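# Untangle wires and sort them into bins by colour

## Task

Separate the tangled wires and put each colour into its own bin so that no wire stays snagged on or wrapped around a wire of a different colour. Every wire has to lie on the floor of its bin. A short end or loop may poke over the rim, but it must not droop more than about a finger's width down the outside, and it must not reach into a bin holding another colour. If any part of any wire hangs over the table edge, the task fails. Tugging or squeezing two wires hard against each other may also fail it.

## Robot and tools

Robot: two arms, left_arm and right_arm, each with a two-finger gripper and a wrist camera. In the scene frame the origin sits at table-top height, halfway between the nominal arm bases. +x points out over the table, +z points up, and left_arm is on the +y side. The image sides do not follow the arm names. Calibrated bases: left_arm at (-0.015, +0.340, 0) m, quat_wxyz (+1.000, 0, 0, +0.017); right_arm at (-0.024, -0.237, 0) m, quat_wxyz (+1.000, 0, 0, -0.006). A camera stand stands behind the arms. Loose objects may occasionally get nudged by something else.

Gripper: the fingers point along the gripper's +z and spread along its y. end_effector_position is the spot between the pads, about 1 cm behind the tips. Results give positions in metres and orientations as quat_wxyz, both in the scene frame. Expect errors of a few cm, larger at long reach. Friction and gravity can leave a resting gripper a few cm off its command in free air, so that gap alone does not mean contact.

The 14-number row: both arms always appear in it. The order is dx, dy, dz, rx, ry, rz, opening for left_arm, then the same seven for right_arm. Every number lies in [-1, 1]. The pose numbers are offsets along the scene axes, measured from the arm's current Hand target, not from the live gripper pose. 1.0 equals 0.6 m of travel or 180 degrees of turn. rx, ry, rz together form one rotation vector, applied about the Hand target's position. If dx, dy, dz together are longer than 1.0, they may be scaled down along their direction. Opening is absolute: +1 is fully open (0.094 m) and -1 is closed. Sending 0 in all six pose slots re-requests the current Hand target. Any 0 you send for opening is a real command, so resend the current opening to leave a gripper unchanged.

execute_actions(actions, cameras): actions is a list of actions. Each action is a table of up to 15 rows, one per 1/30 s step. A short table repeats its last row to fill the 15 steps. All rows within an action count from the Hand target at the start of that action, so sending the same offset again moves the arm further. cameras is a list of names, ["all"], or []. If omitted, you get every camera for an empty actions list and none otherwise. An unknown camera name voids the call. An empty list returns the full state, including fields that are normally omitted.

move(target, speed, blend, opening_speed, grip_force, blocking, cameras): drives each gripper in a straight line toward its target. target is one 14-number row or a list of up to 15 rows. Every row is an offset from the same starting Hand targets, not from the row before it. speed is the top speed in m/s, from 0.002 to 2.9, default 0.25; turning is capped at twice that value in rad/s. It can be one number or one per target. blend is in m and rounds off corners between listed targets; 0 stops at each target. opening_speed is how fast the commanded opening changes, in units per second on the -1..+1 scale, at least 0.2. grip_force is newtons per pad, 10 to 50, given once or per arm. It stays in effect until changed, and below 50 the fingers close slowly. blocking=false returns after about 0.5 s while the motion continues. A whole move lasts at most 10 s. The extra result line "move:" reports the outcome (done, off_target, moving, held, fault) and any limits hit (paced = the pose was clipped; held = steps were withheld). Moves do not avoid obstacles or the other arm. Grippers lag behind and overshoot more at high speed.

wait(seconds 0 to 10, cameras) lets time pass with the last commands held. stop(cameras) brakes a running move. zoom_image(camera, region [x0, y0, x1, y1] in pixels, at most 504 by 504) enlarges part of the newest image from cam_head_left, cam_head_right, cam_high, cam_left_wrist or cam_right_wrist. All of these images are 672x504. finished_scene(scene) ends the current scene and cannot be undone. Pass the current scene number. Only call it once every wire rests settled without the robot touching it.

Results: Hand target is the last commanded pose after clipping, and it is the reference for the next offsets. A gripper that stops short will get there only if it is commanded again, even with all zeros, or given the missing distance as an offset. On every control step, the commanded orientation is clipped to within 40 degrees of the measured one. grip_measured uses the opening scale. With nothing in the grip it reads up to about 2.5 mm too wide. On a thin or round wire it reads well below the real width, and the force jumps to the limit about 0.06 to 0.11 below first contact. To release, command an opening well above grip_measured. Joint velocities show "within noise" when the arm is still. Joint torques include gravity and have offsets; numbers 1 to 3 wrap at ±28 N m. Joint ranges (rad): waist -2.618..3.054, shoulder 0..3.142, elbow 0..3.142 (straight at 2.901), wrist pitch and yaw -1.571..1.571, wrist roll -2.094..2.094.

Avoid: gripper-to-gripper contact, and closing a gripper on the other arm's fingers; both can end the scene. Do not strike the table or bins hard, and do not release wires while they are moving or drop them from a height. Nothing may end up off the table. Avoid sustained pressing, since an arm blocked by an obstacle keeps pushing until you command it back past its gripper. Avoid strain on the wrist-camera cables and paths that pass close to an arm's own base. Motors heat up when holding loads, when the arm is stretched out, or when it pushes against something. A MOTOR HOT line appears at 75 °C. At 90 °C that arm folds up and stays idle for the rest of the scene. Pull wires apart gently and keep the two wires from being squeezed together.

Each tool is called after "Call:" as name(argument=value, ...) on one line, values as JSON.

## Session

Call:
execute_actions(actions=[])

Call:
zoom_image(camera="cam_left_wrist", region=[400, 100, 672, 400])

Call:
zoom_image(camera="cam_right_wrist", region=[0, 250, 254, 504])

Scene clock: 0.00 s.
left_arm: end_effector_position=(+0.3868, +0.3519, +0.1109) grip_measured=+1.000 end_effector_quat_wxyz=(+0.599, -0.038, +0.799, +0.033) | right_arm: end_effector_position=(+0.3894, -0.2338, +0.1162) grip_measured=+1.000 end_effector_quat_wxyz=(+0.600, +0.022, +0.798, -0.062)
Joint positions: left_arm=[-0.064 1.534 0.37 0.879 -0.127 -0.03 0.094] | right_arm=[0.115 1.563 0.425 0.854 0.225 -0.009 0.094]
Joint velocities: within noise
Joint torques (N m): no reading
Motor temperatures (°C): left_arm=[33 34 38 31 31 33 34] | right_arm=[31 32 34 34 34 32 34]
Heat: left arm: 38 °C; right arm: 34 °C.
Hand target: left_arm +0.3868, +0.3524, +0.1108; +0.598, -0.039, +0.800, +0.034 | right_arm +0.3910, -0.2338, +0.1210; +0.604, +0.024, +0.794, -0.061
Tool commands: left_gripper/opening=+1.0 right_gripper/opening=+1.0

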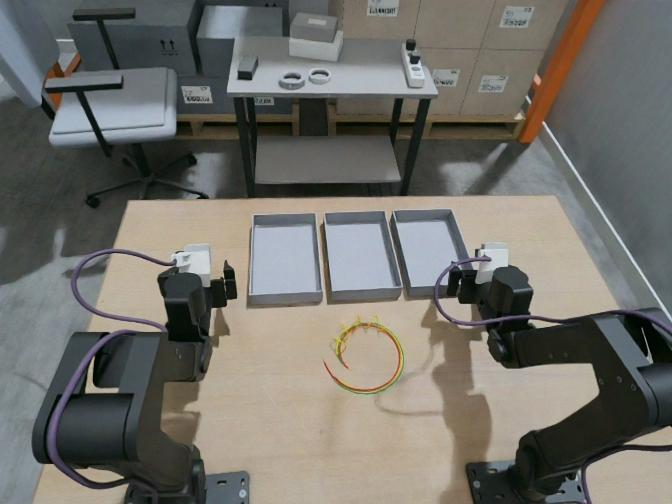

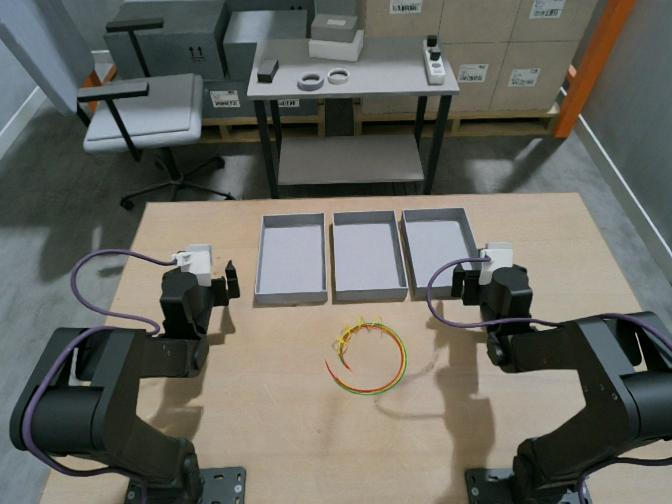

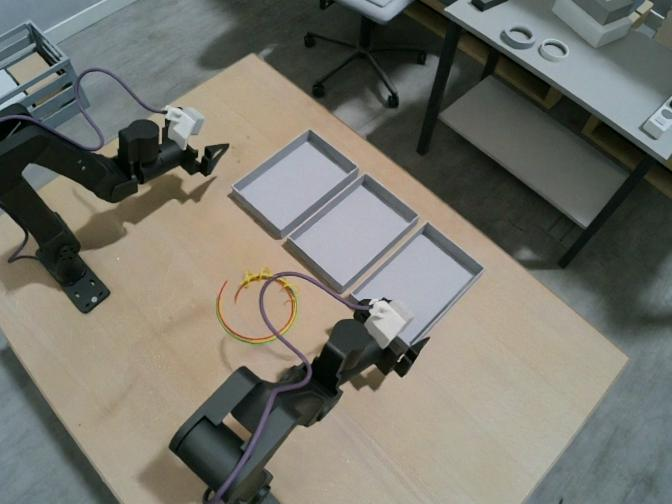

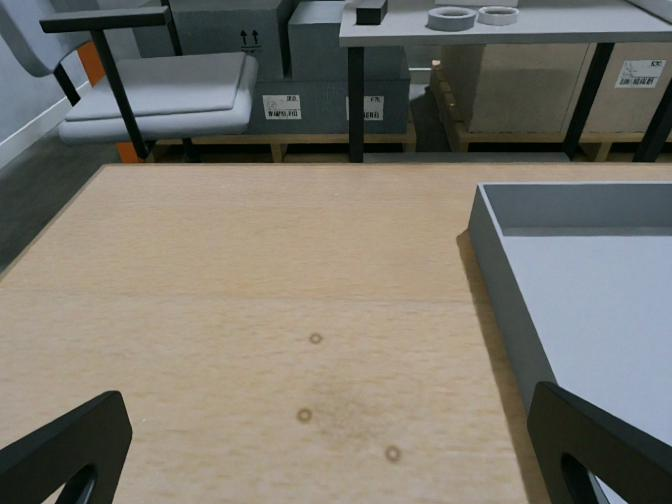

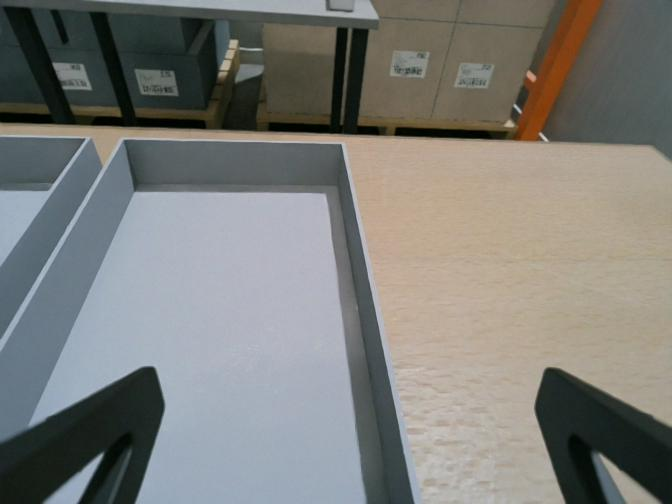

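Scaled by 1.680 from the camera's 672x504 image, which has a finer 960x720 frame.

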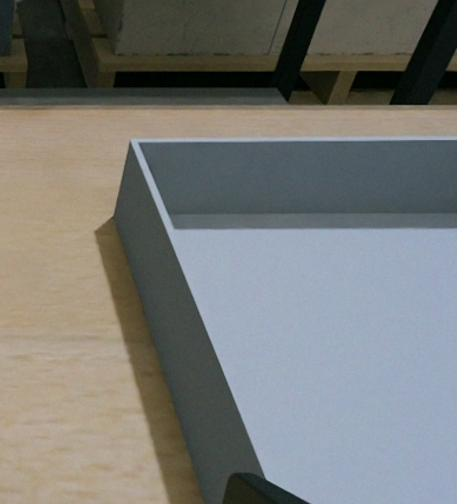

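Scaled by 1.984 from the camera's 672x504 image, which has a finer 960x720 frame.

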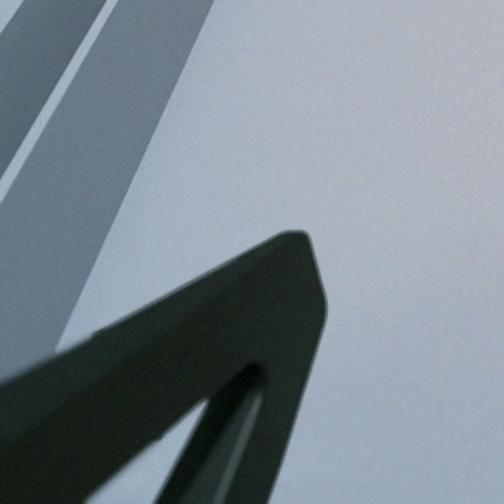

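Call:
move(target=[[-0.25,-0.1,0.15,0,0.2,0,1,0,0,0,0,0,0,1],[-0.33,-0.45,0.1,0,0.314,0,1,-0.2,-0.08,0.15,0,0.314,0,1]], speed=0.25, blend=0.05, cameras=["all"])

Call:
zoom_image(camera="cam_head_left", region=[310, 300, 420, 410])

Scene clock: 14.00 s.
left_arm: end_effector_position=(+0.1885, +0.0826, +0.1690) grip_measured=+1.000 end_effector_quat_wxyz=(+0.146, -0.016, +0.988, +0.042) | right_arm: end_effector_position=(+0.2671, -0.2814, +0.2044) grip_measured=+1.000 end_effector_quat_wxyz=(+0.151, -0.008, +0.986, -0.069)
Joint positions: left_arm=[-1.101 1.714 1.598 -1.389 -0.299 -1.089 0.094] | right_arm=[-0.077 1.389 1.403 -1.269 0.107 -0.122 0.094]
Joint torques (N m): left_arm=[-0.34 -6.54 7.09 0.11 -0.21 -0.14] | right_arm=[-0.5 -3.23 8.79 0.78 -0.1 -0.07]
Heat: left arm: 40 °C; right arm: 36 °C.
Hand target: left_arm +0.1888, +0.0824, +0.1706; +0.148, -0.018, +0.988, +0.049 | right_arm +0.2711, -0.2818, +0.2110; +0.156, -0.008, +0.986, -0.065
Off the commanded pose: left_arm 0.002 m, 1 deg | right_arm 0.008 m, 1 deg.
move: done

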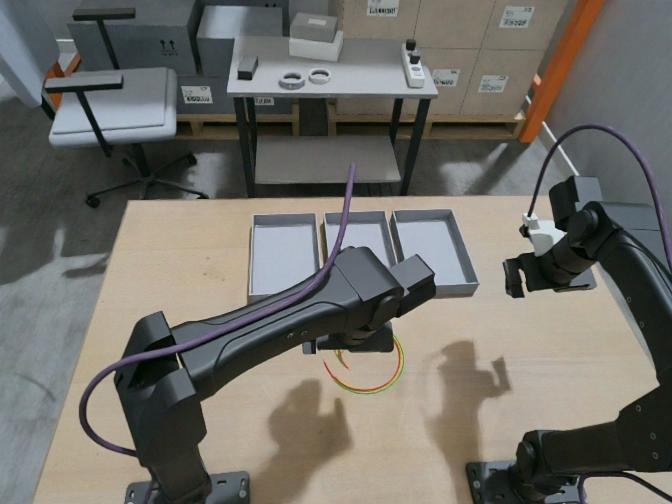

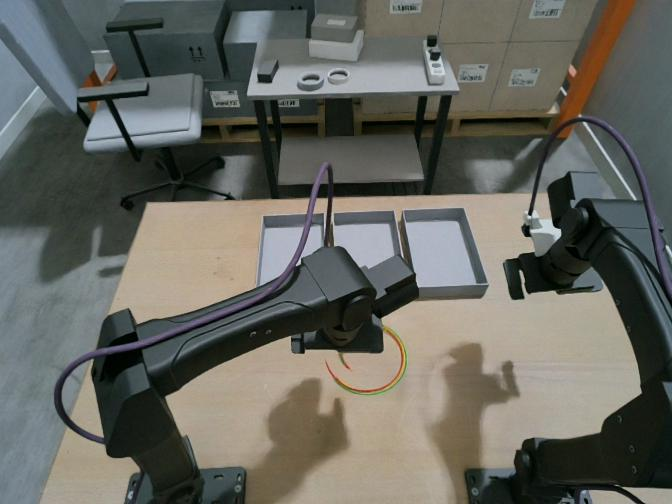

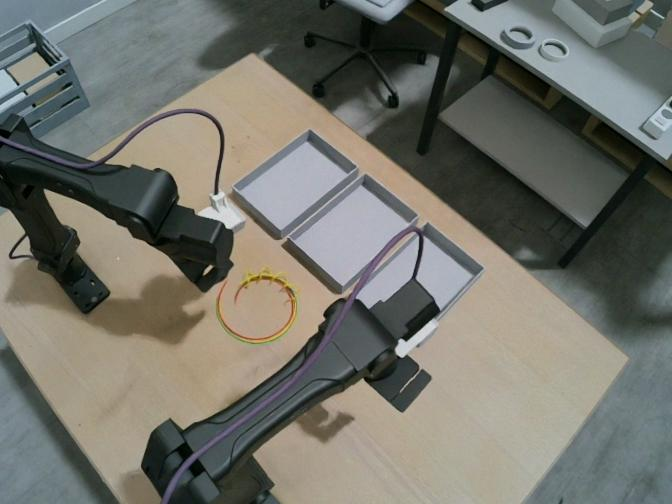

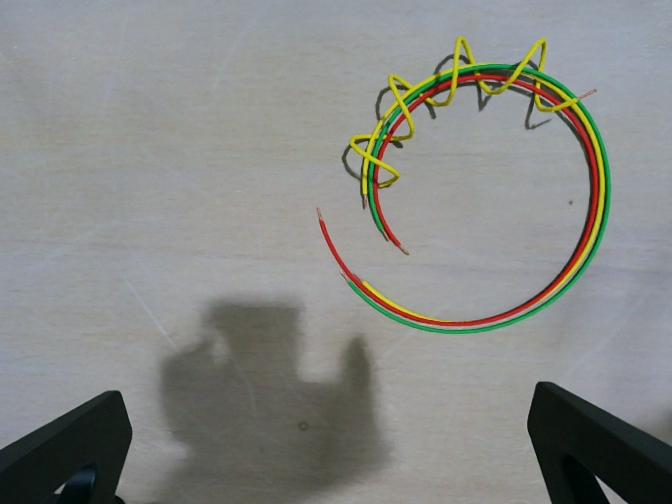

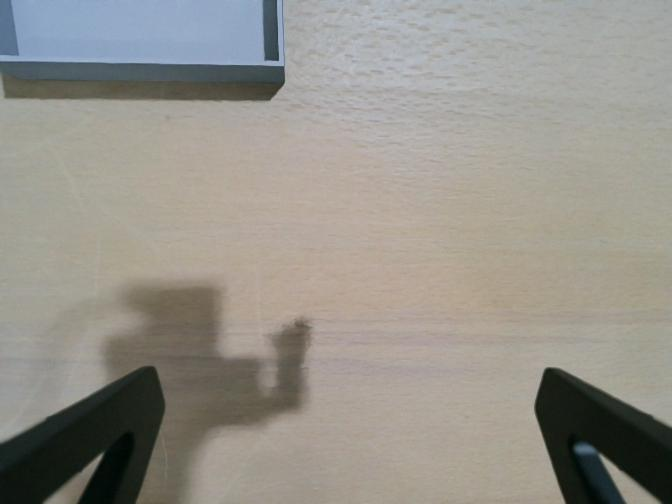

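Scaled by 4.582 from the camera's 672x504 image, which has a finer 960x720 frame.

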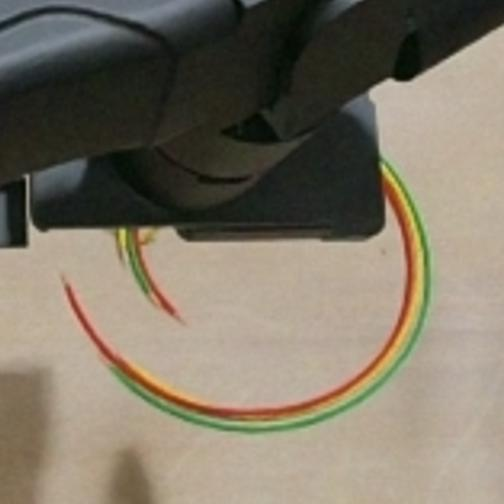

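Call:
zoom_image(camera="cam_left_wrist", region=[340, 25, 480, 200])

Call:
zoom_image(camera="cam_left_wrist", region=[430, 25, 610, 175])

Call:
zoom_image(camera="cam_left_wrist", region=[310, 160, 480, 340])

Call:
zoom_image(camera="cam_left_wrist", region=[310, 25, 620, 340])

Scaled by 2.880 from the camera's 672x504 image, which has a finer 960x720 frame.

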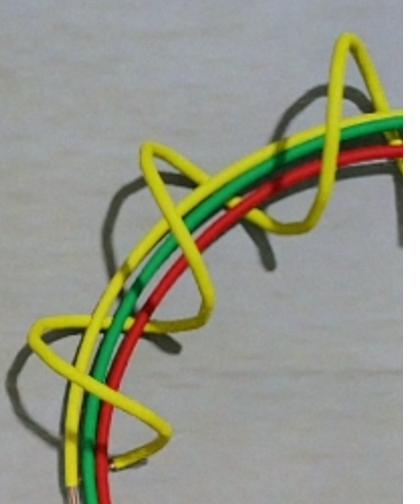

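Scaled by 2.800 from the camera's 672x504 image, which has a finer 960x720 frame.

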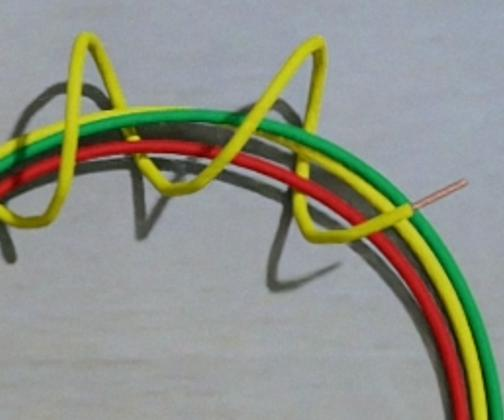

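Scaled by 2.800 from the camera's 672x504 image, which has a finer 960x720 frame.

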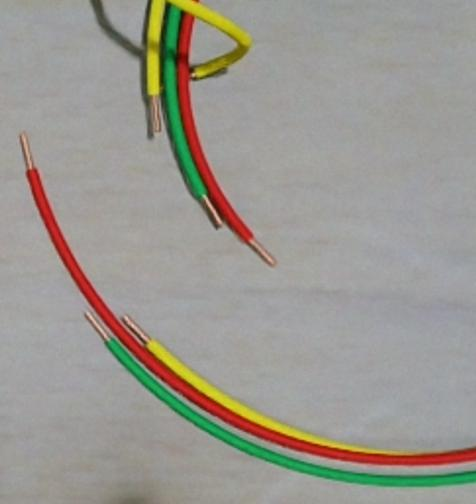

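Scaled by 1.600 from the camera's 672x504 image, which has a finer 960x720 frame.

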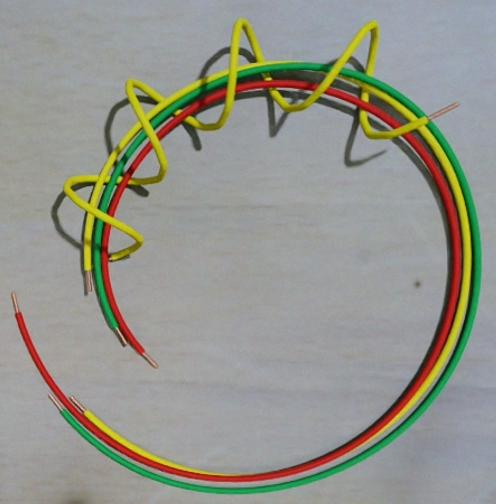

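Call:
move(target=[[0.029,0.1,-0.1,-0.021,0.094,0.144,-0.7,0,0,0,0,0,0,1],[0.029,0.0315,-0.225,-0.021,0.094,0.144,-0.75,0,0,0,0,0,0,1]], speed=0.15, blend=[0.02,0], cameras=["cam_left_wrist"])

Call:
zoom_image(camera="cam_left_wrist", region=[220, 250, 440, 470])

Scene clock: 66.33 s.
left_arm: end_effector_position=(+0.2068, +0.1011, +0.0418) grip_measured=-0.747 end_effector_quat_wxyz=(-0.014, -0.233, +0.971, +0.045) | right_arm: end_effector_position=(+0.2670, -0.2814, +0.2044) grip_measured=+1.000 end_effector_quat_wxyz=(+0.150, -0.008, +0.986, -0.069)
Joint positions: left_arm=[-0.869 1.914 1.369 -1.118 -0.018 -1.307 0.012] | right_arm=[-0.077 1.389 1.403 -1.269 0.107 -0.122 0.094]
Joint torques (N m): left_arm=[-0.31 -7.98 4.71 0.15 -0.08 -0.13] | right_arm=[-0.5 -3.23 8.79 0.76 -0.1 -0.06]
Motor temperatures (°C): left_arm=[33 38 43 32 32 33 34] | right_arm=[31 33 41 36 34 32 33]
Heat: left arm: 43 °C; right arm: 41 °C.
Hand target: left_arm +0.2063, +0.1014, +0.0357; -0.013, -0.236, +0.970, +0.050 | right_arm +0.2711, -0.2818, +0.2110; +0.156, -0.008, +0.986, -0.065
Off the commanded pose: left_arm 0.006 m, 1 deg | right_arm 0.008 m, 1 deg.
move: done
Images, in order (width x height): cam_left_wrist 672x504.

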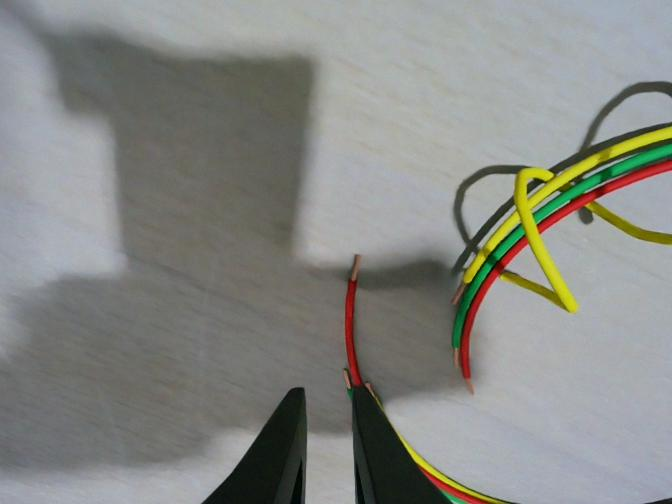

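Scaled by 2.291 from the camera's 672x504 image, which has a finer 960x720 frame.

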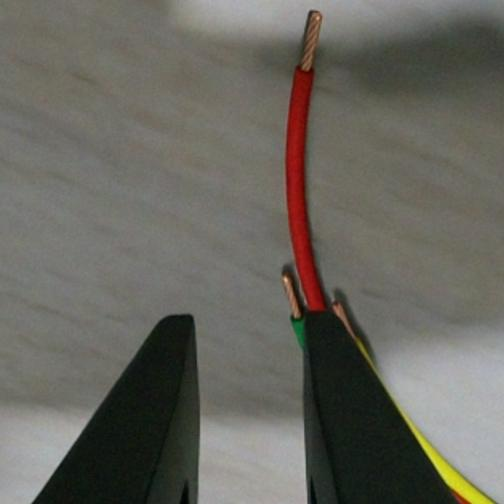

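Call:
execute_actions(actions=[])

Call:
zoom_image(camera="cam_left_wrist", region=[200, 100, 672, 504])

Scene clock: 98.97 s.
left_arm: end_effector_position=(+0.2068, +0.1011, +0.0418) grip_measured=-0.747 end_effector_quat_wxyz=(-0.014, -0.233, +0.971, +0.045) | right_arm: end_effector_position=(+0.2670, -0.2814, +0.2044) grip_measured=+1.000 end_effector_quat_wxyz=(+0.150, -0.008, +0.986, -0.069)
Joint positions: left_arm=[-0.869 1.914 1.369 -1.118 -0.018 -1.307 0.012] | right_arm=[-0.077 1.389 1.403 -1.269 0.107 -0.122 0.094]
Joint velocities: within noise
Joint torques (N m): left_arm=[-0.24 -8.08 4.6 0.16 -0.01 -0.15] | right_arm=[-0.5 -3.23 8.77 0.76 -0.1 -0.06]
Motor temperatures (°C): left_arm=[33 41 41 32 32 33 34] | right_arm=[31 33 42 36 34 32 33]
Heat: left arm: 41 °C; right arm: 42 °C.
Hand target: left_arm +0.2063, +0.1014, +0.0357; -0.013, -0.236, +0.970, +0.050 | right_arm +0.2711, -0.2818, +0.2110; +0.156, -0.008, +0.986, -0.065
Tool commands: left_gripper/opening=-0.75 right_gripper/opening=+1.0
Off the commanded pose: left_arm 0.006 m, 1 deg | right_arm 0.008 m, 1 deg.

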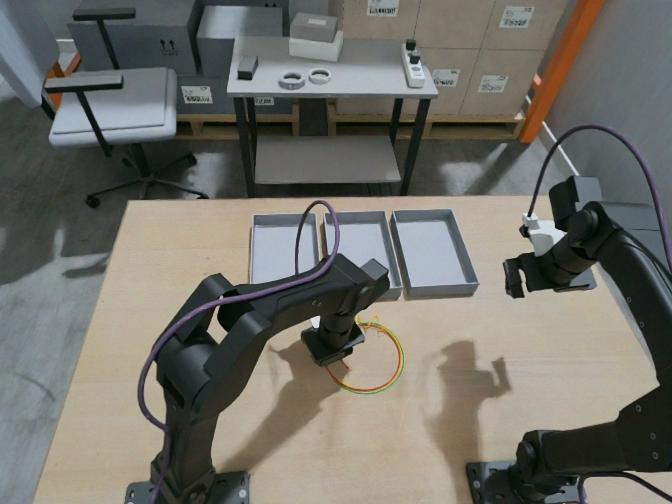

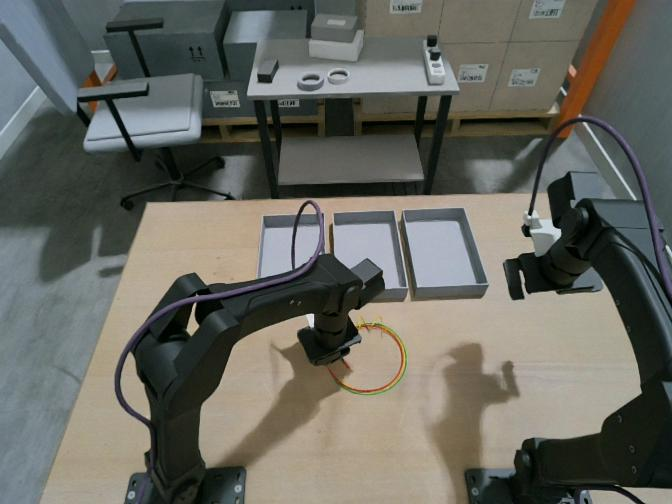

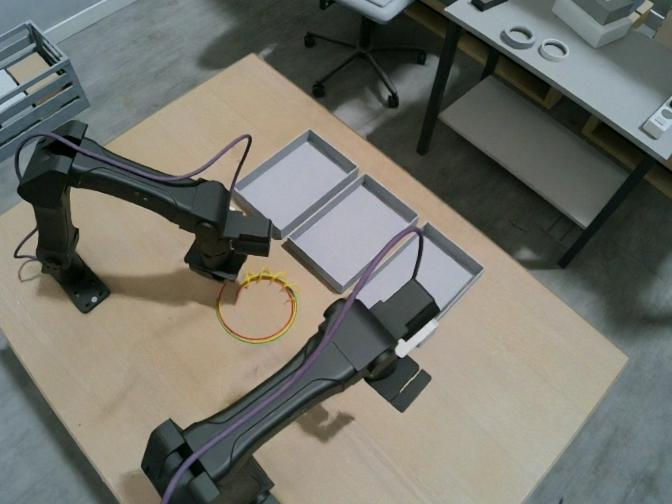

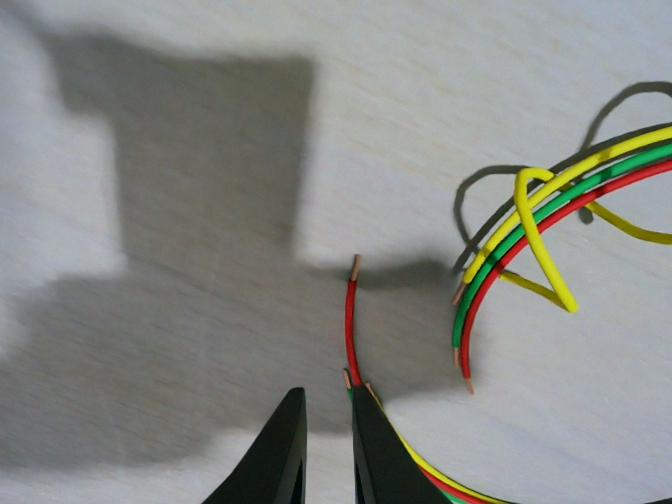

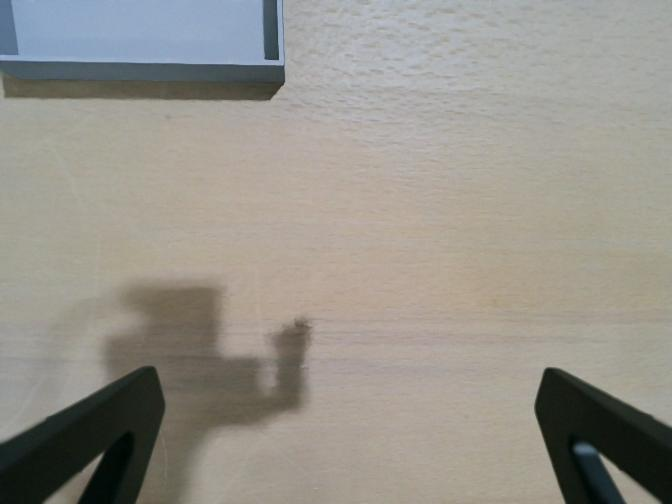

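Scaled by 1.068 from the camera's 672x504 image, which has a finer 960x720 frame.

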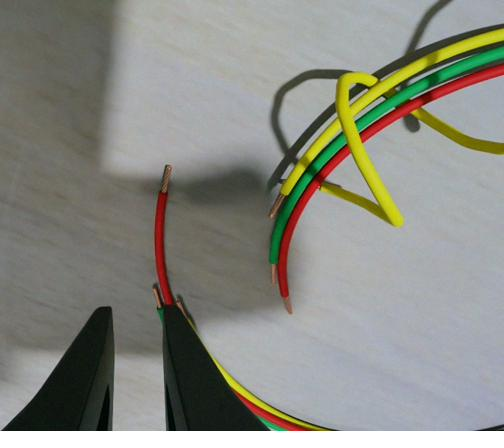

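Call:
move(target=[0.001,-0.001,-0.03,-0.026,-0.015,0,-0.75,0,0,0,0,0,0,1], speed=0.08, cameras=["cam_left_wrist"])

Scene clock: 142.60 s.
left_arm: end_effector_position=(+0.2040, +0.0995, +0.0137) grip_measured=-0.747 end_effector_quat_wxyz=(-0.007, -0.234, +0.972, +0.014) | right_arm: end_effector_position=(+0.2670, -0.2814, +0.2044) grip_measured=+1.000 end_effector_quat_wxyz=(+0.150, -0.008, +0.986, -0.069)
Joint positions: left_arm=[-0.869 1.895 1.227 -0.934 -0.001 -1.307 0.012] | right_arm=[-0.077 1.389 1.403 -1.269 0.107 -0.122 0.094]
Joint torques (N m): left_arm=[0.58 -10.74 4.14 0.27 -0.06 -0.01] | right_arm=[-0.5 -3.22 8.8 0.76 -0.1 -0.06]
Heat: left arm: 43 °C; right arm: 43 °C.
Hand target: left_arm +0.2069, +0.1008, +0.0177; +0.000, -0.236, +0.972, +0.005 | right_arm +0.2711, -0.2818, +0.2110; +0.156, -0.008, +0.986, -0.065
Off the commanded pose: left_arm 0.005 m, 1 deg | right_arm 0.008 m, 1 deg.
move: done
Images, in order (width x height): cam_left_wrist 672x504.

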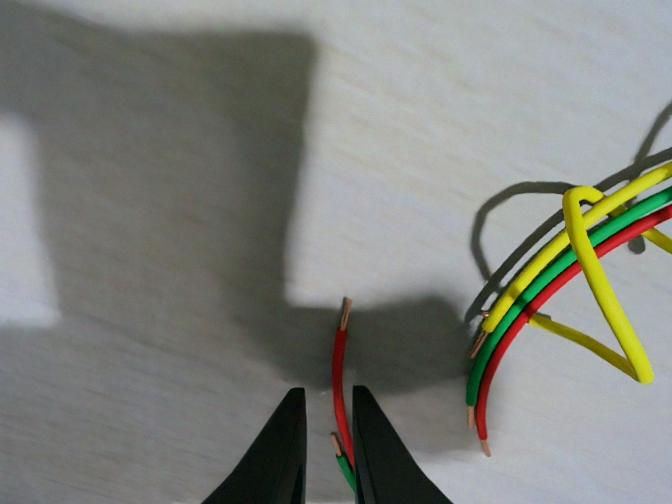

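Call:
move(target=[0.0095,0.005,-0.055,0,0,0,-0.75,0,0,0,0,0,0,1], speed=0.06, cameras=["cam_left_wrist"])

Scene clock: 150.07 s.
left_arm: end_effector_position=(+0.2068, +0.1013, +0.0049) grip_measured=-0.748 end_effector_quat_wxyz=(-0.007, -0.235, +0.972, +0.003) | right_arm: end_effector_position=(+0.2670, -0.2814, +0.2044) grip_measured=+1.000 end_effector_quat_wxyz=(+0.150, -0.008, +0.986, -0.069)
Joint positions: left_arm=[-0.854 1.895 1.189 -0.878 0.01 -1.294 0.012] | right_arm=[-0.077 1.389 1.403 -1.269 0.107 -0.122 0.094]
Joint torques (N m): left_arm=[0.8 -5.81 2.59 0.93 -0.09 0.08] | right_arm=[-0.5 -3.23 8.77 0.76 -0.1 -0.06]
Heat: left arm: 42 °C; right arm: 43 °C.
Hand target: left_arm +0.2125, +0.1038, -0.0153; +0.000, -0.236, +0.972, +0.005 | right_arm +0.2711, -0.2818, +0.2110; +0.156, -0.008, +0.986, -0.065
Off the commanded pose: left_arm 0.021 m, 1 deg | right_arm 0.008 m, 1 deg.
move: off_target (left_arm)
Images, in order (width x height): cam_left_wrist 672x504.

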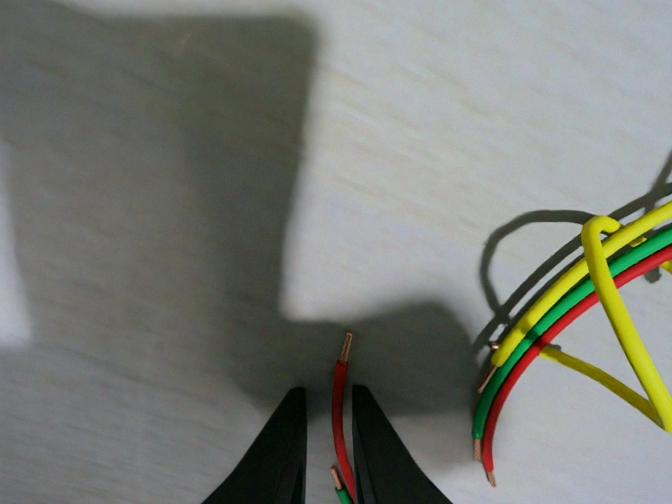

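Call:
move(target=[0,0,0,0,0,0,-1,0,0,0,0,0,0,1], opening_speed=0.2, cameras=["cam_left_wrist"])

Call:
move(target=[0,0,0.045,0,0,0,-1,0,0,0,0,0,0,1], speed=0.04, cameras=["cam_left_wrist","cam_head_right"])

Scene clock: 163.20 s.
left_arm: end_effector_position=(+0.2086, +0.0976, +0.0049) grip_measured=-0.972 end_effector_quat_wxyz=(-0.006, -0.234, +0.972, -0.005) | right_arm: end_effector_position=(+0.2670, -0.2814, +0.2044) grip_measured=+1.000 end_effector_quat_wxyz=(+0.150, -0.008, +0.986, -0.069)
Joint positions: left_arm=[-0.854 1.895 1.189 -0.862 0.016 -1.293 0.001] | right_arm=[-0.077 1.389 1.403 -1.269 0.107 -0.122 0.094]
Joint torques (N m): left_arm=[0.9 -5.61 2.51 0.86 -0.15 0.06] | right_arm=[-0.49 -3.22 8.77 0.76 -0.1 -0.06]
Heat: left arm: 40 °C; right arm: 43 °C.
Hand target: left_arm +0.2125, +0.1037, -0.0153; +0.000, -0.236, +0.972, +0.005 | right_arm +0.2711, -0.2818, +0.2110; +0.156, -0.008, +0.986, -0.065
Off the commanded pose: left_arm 0.021 m, 1 deg | right_arm 0.008 m, 1 deg.
move: off_target (left_arm)
Images, in order (width x height): cam_left_wrist 672x504.

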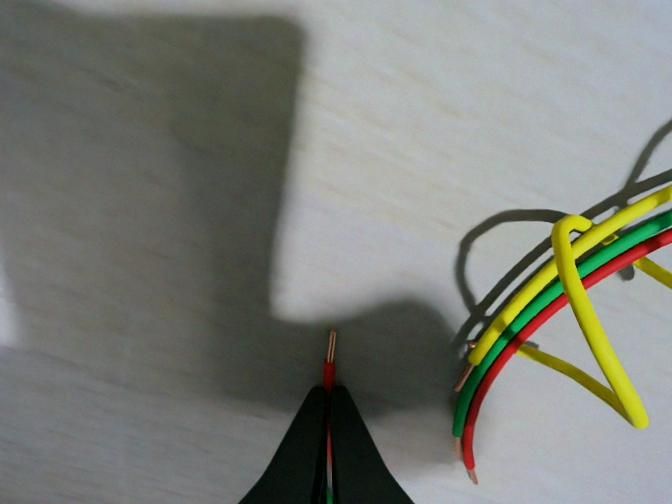

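Scene clock: 164.27 s.
left_arm: end_effector_position=(+0.2076, +0.0993, +0.0065) grip_measured=-0.974 end_effector_quat_wxyz=(-0.007, -0.235, +0.972, -0.001) | right_arm: end_effector_position=(+0.2670, -0.2814, +0.2044) grip_measured=+1.000 end_effector_quat_wxyz=(+0.150, -0.008, +0.986, -0.069)
Joint positions: left_arm=[-0.854 1.893 1.193 -0.876 0.014 -1.293 0.001] | right_arm=[-0.077 1.389 1.403 -1.269 0.107 -0.122 0.094]
Joint torques (N m): left_arm=[0.91 -9.44 6.3 0.01 -0.11 0] | right_arm=[-0.5 -3.22 8.79 0.76 -0.1 -0.06]
Heat: left arm: 40 °C; right arm: 43 °C.
Hand target: left_arm +0.2125, +0.1036, +0.0118; +0.000, -0.236, +0.972, +0.005 | right_arm +0.2711, -0.2818, +0.2110; +0.156, -0.008, +0.986, -0.065
Off the commanded pose: left_arm 0.008 m, 1 deg | right_arm 0.008 m, 1 deg.
move: done
Images, in order (width x height): cam_head_right 672x504, cam_left_wrist 672x504.

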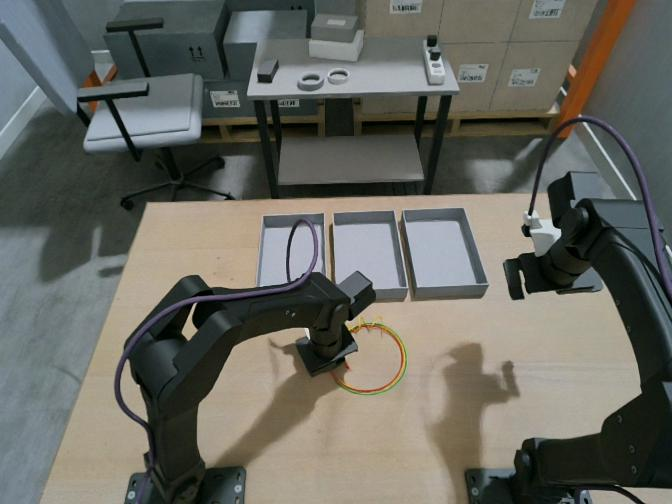

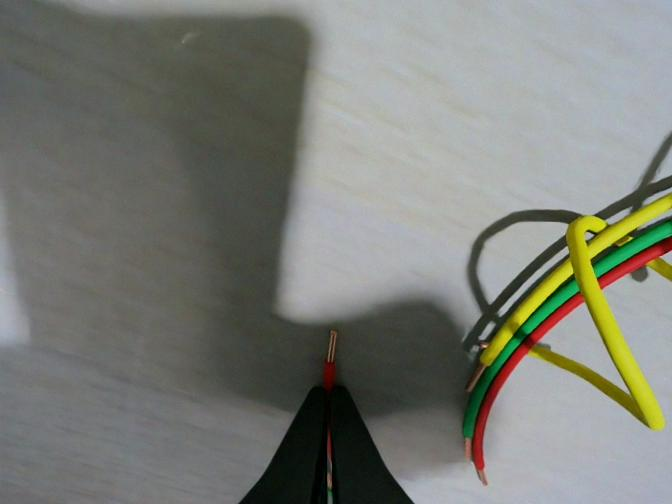

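Call:
move(target=[0.05,0.07,0.03,0,0,0,-1,0,0,0,0,0,0,1], speed=0.05, cameras=["cam_left_wrist","cam_head_right","cam_high"])

Scene clock: 174.17 s.
left_arm: end_effector_position=(+0.2371, +0.1447, +0.0188) grip_measured=-0.974 end_effector_quat_wxyz=(-0.012, -0.238, +0.971, +0.008) | right_arm: end_effector_position=(+0.2670, -0.2814, +0.2044) grip_measured=+1.000 end_effector_quat_wxyz=(+0.150, -0.008, +0.986, -0.069)
Joint positions: left_arm=[-0.691 1.862 1.205 -0.942 0.009 -1.137 0.001] | right_arm=[-0.077 1.389 1.403 -1.269 0.107 -0.122 0.094]
Joint torques (N m): left_arm=[0.43 -10.37 6.5 -0.07 -0.13 0.04] | right_arm=[-0.49 -3.23 8.79 0.76 -0.1 -0.06]
Heat: left arm: 42 °C; right arm: 43 °C.
Hand target: left_arm +0.2425, +0.1458, +0.0297; +0.000, -0.236, +0.972, +0.005 | right_arm +0.2711, -0.2818, +0.2110; +0.156, -0.008, +0.986, -0.065
Off the commanded pose: left_arm 0.012 m, 1 deg | right_arm 0.008 m, 1 deg.
move: off_target (left_arm)
Images, in order (width x height): cam_head_right 672x504, cam_high 672x504, cam_left_wrist 672x504.

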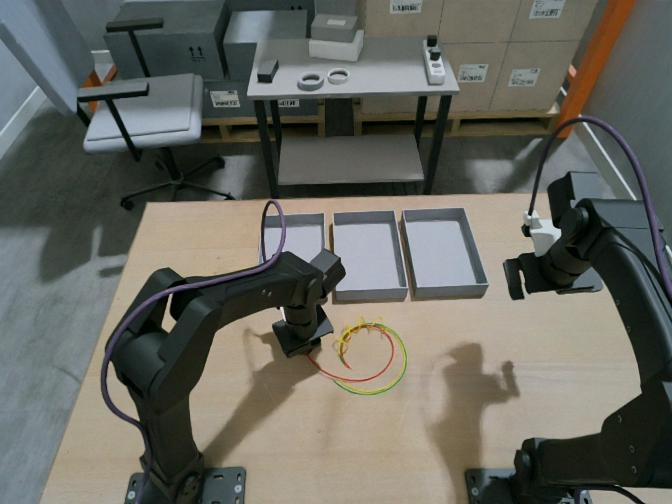

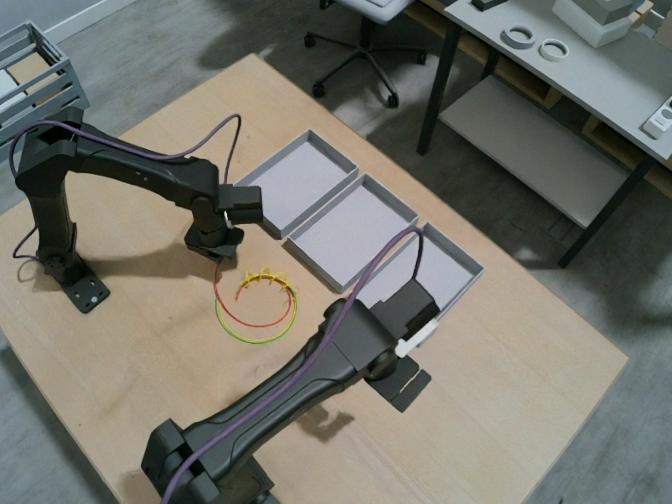

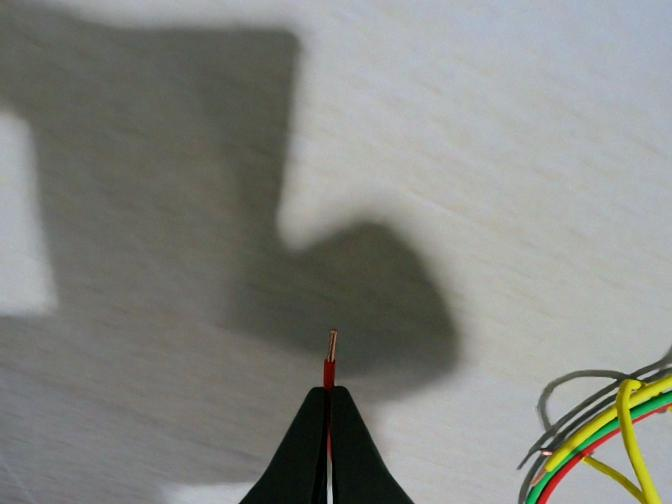

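Call:
move(target=[0.05,0.12,0.05,0,0,0,-1,0,0,0,0,0,0,1], speed=0.06, cameras=["cam_left_wrist","cam_head_right","cam_high"])

Call:
zoom_image(camera="cam_high", region=[150, 200, 350, 380])

Scene clock: 183.13 s.
left_arm: end_effector_position=(+0.2684, +0.2155, +0.0488) grip_measured=-0.974 end_effector_quat_wxyz=(-0.013, -0.238, +0.971, +0.006) | right_arm: end_effector_position=(+0.2670, -0.2814, +0.2044) grip_measured=+1.000 end_effector_quat_wxyz=(+0.150, -0.008, +0.986, -0.069)
Joint positions: left_arm=[-0.448 1.787 1.236 -1.047 0.005 -0.894 0.001] | right_arm=[-0.077 1.389 1.403 -1.269 0.107 -0.122 0.094]
Joint torques (N m): left_arm=[0.36 -9.76 6.76 -0.01 -0.09 0.06] | right_arm=[-0.51 -3.22 8.79 0.76 -0.11 -0.06]
Heat: left arm: 43 °C; right arm: 43 °C.
Hand target: left_arm +0.2726, +0.2177, +0.0598; +0.000, -0.236, +0.972, +0.005 | right_arm +0.2711, -0.2818, +0.2110; +0.156, -0.008, +0.986, -0.065
Off the commanded pose: left_arm 0.012 m, 1 deg | right_arm 0.008 m, 1 deg.
move: off_target (left_arm)
Images, in order (width x height): cam_head_right 672x504, cam_high 672x504, cam_left_wrist 672x504.

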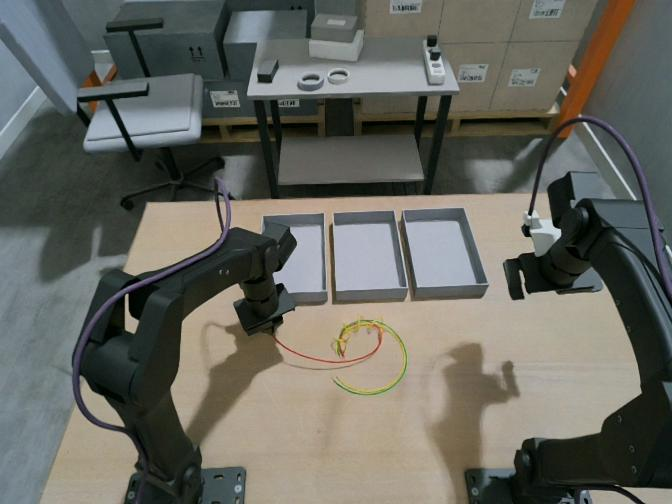

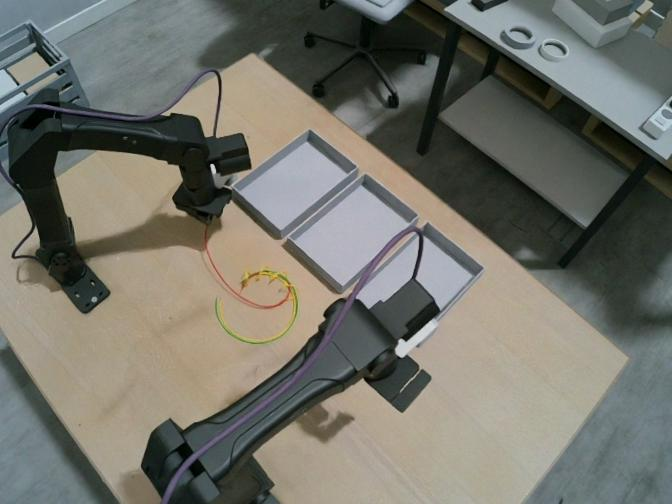

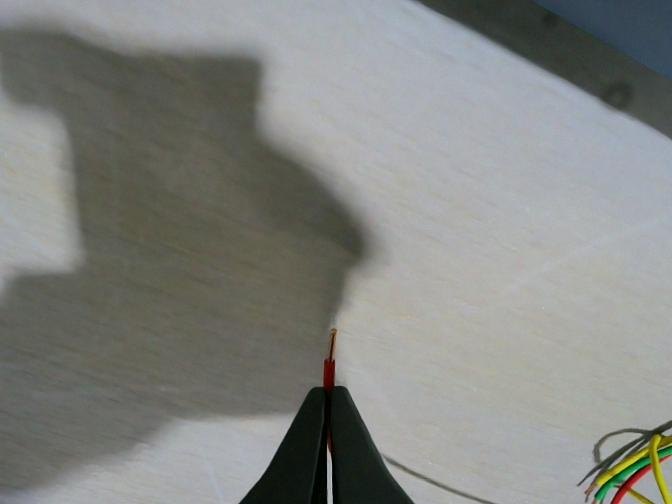

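Scaled by 2.520 from the camera's 672x504 image, which has a finer 960x720 frame.

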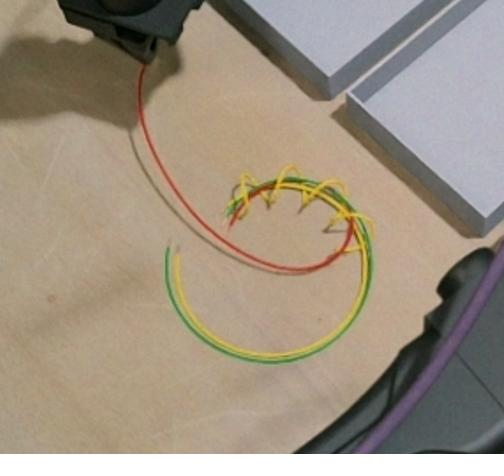

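Call:
move(target=[[-0.16,-0.03,0.05,0,0,0,-1,0,0,0,0,0,0,1],[-0.21,-0.13,0.12,0,0,0,-1,0,0,0,0,0,0,1]], speed=0.08, blend=0.03, cameras=["cam_left_wrist","cam_head_right","cam_high"])

Call:
zoom_image(camera="cam_high", region=[150, 200, 350, 380])

Scene clock: 207.03 s.
left_arm: end_effector_position=(+0.1467, +0.1387, +0.1298) grip_measured=-0.974 end_effector_quat_wxyz=(-0.001, -0.234, +0.972, -0.005) | right_arm: end_effector_position=(+0.2670, -0.2814, +0.2044) grip_measured=+1.000 end_effector_quat_wxyz=(+0.150, -0.008, +0.986, -0.069)
Joint positions: left_arm=[-0.928 1.512 1.264 -1.316 0.006 -1.365 0.001] | right_arm=[-0.077 1.389 1.403 -1.269 0.107 -0.122 0.094]
Joint torques (N m): left_arm=[-0.39 -4.7 6.89 -0.02 -0.03 -0.09] | right_arm=[-0.5 -3.21 8.8 0.76 -0.1 -0.06]
Heat: left arm: 44 °C; right arm: 44 °C.
Hand target: left_arm +0.1465, +0.1397, +0.1317; +0.000, -0.236, +0.972, +0.005 | right_arm +0.2711, -0.2818, +0.2110; +0.156, -0.008, +0.986, -0.065
Off the commanded pose: left_arm 0.002 m, 1 deg | right_arm 0.008 m, 1 deg.
move: done
Images, in order (width x height): cam_head_right 672x504, cam_high 672x504, cam_left_wrist 672x504.

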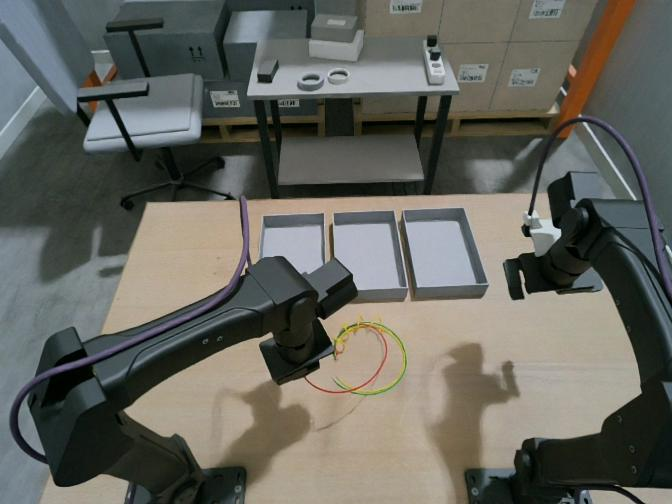

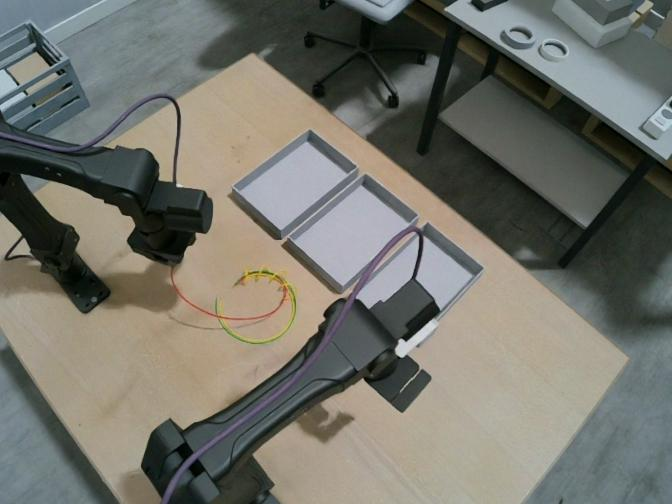

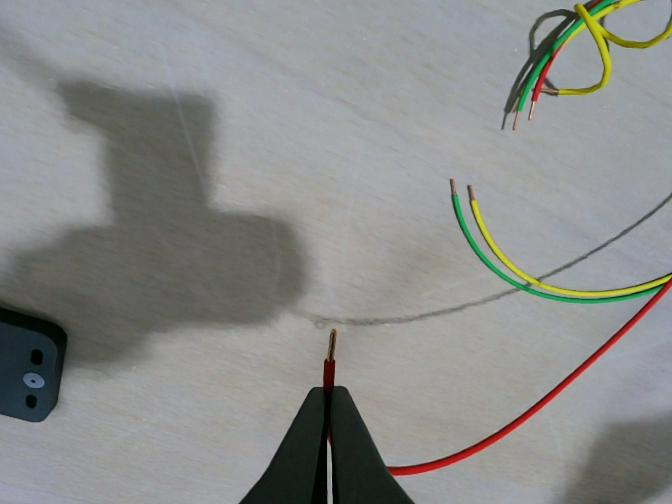

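Scaled by 2.520 from the camera's 672x504 image, which has a finer 960x720 frame.

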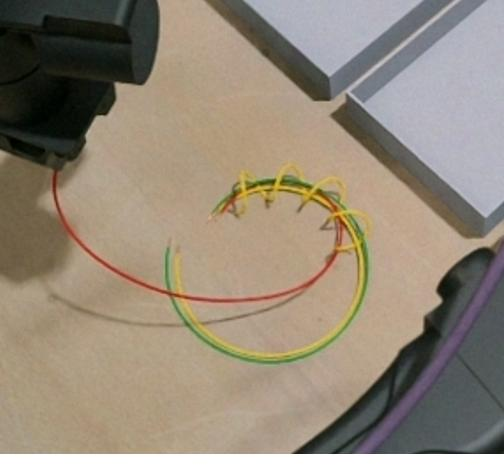

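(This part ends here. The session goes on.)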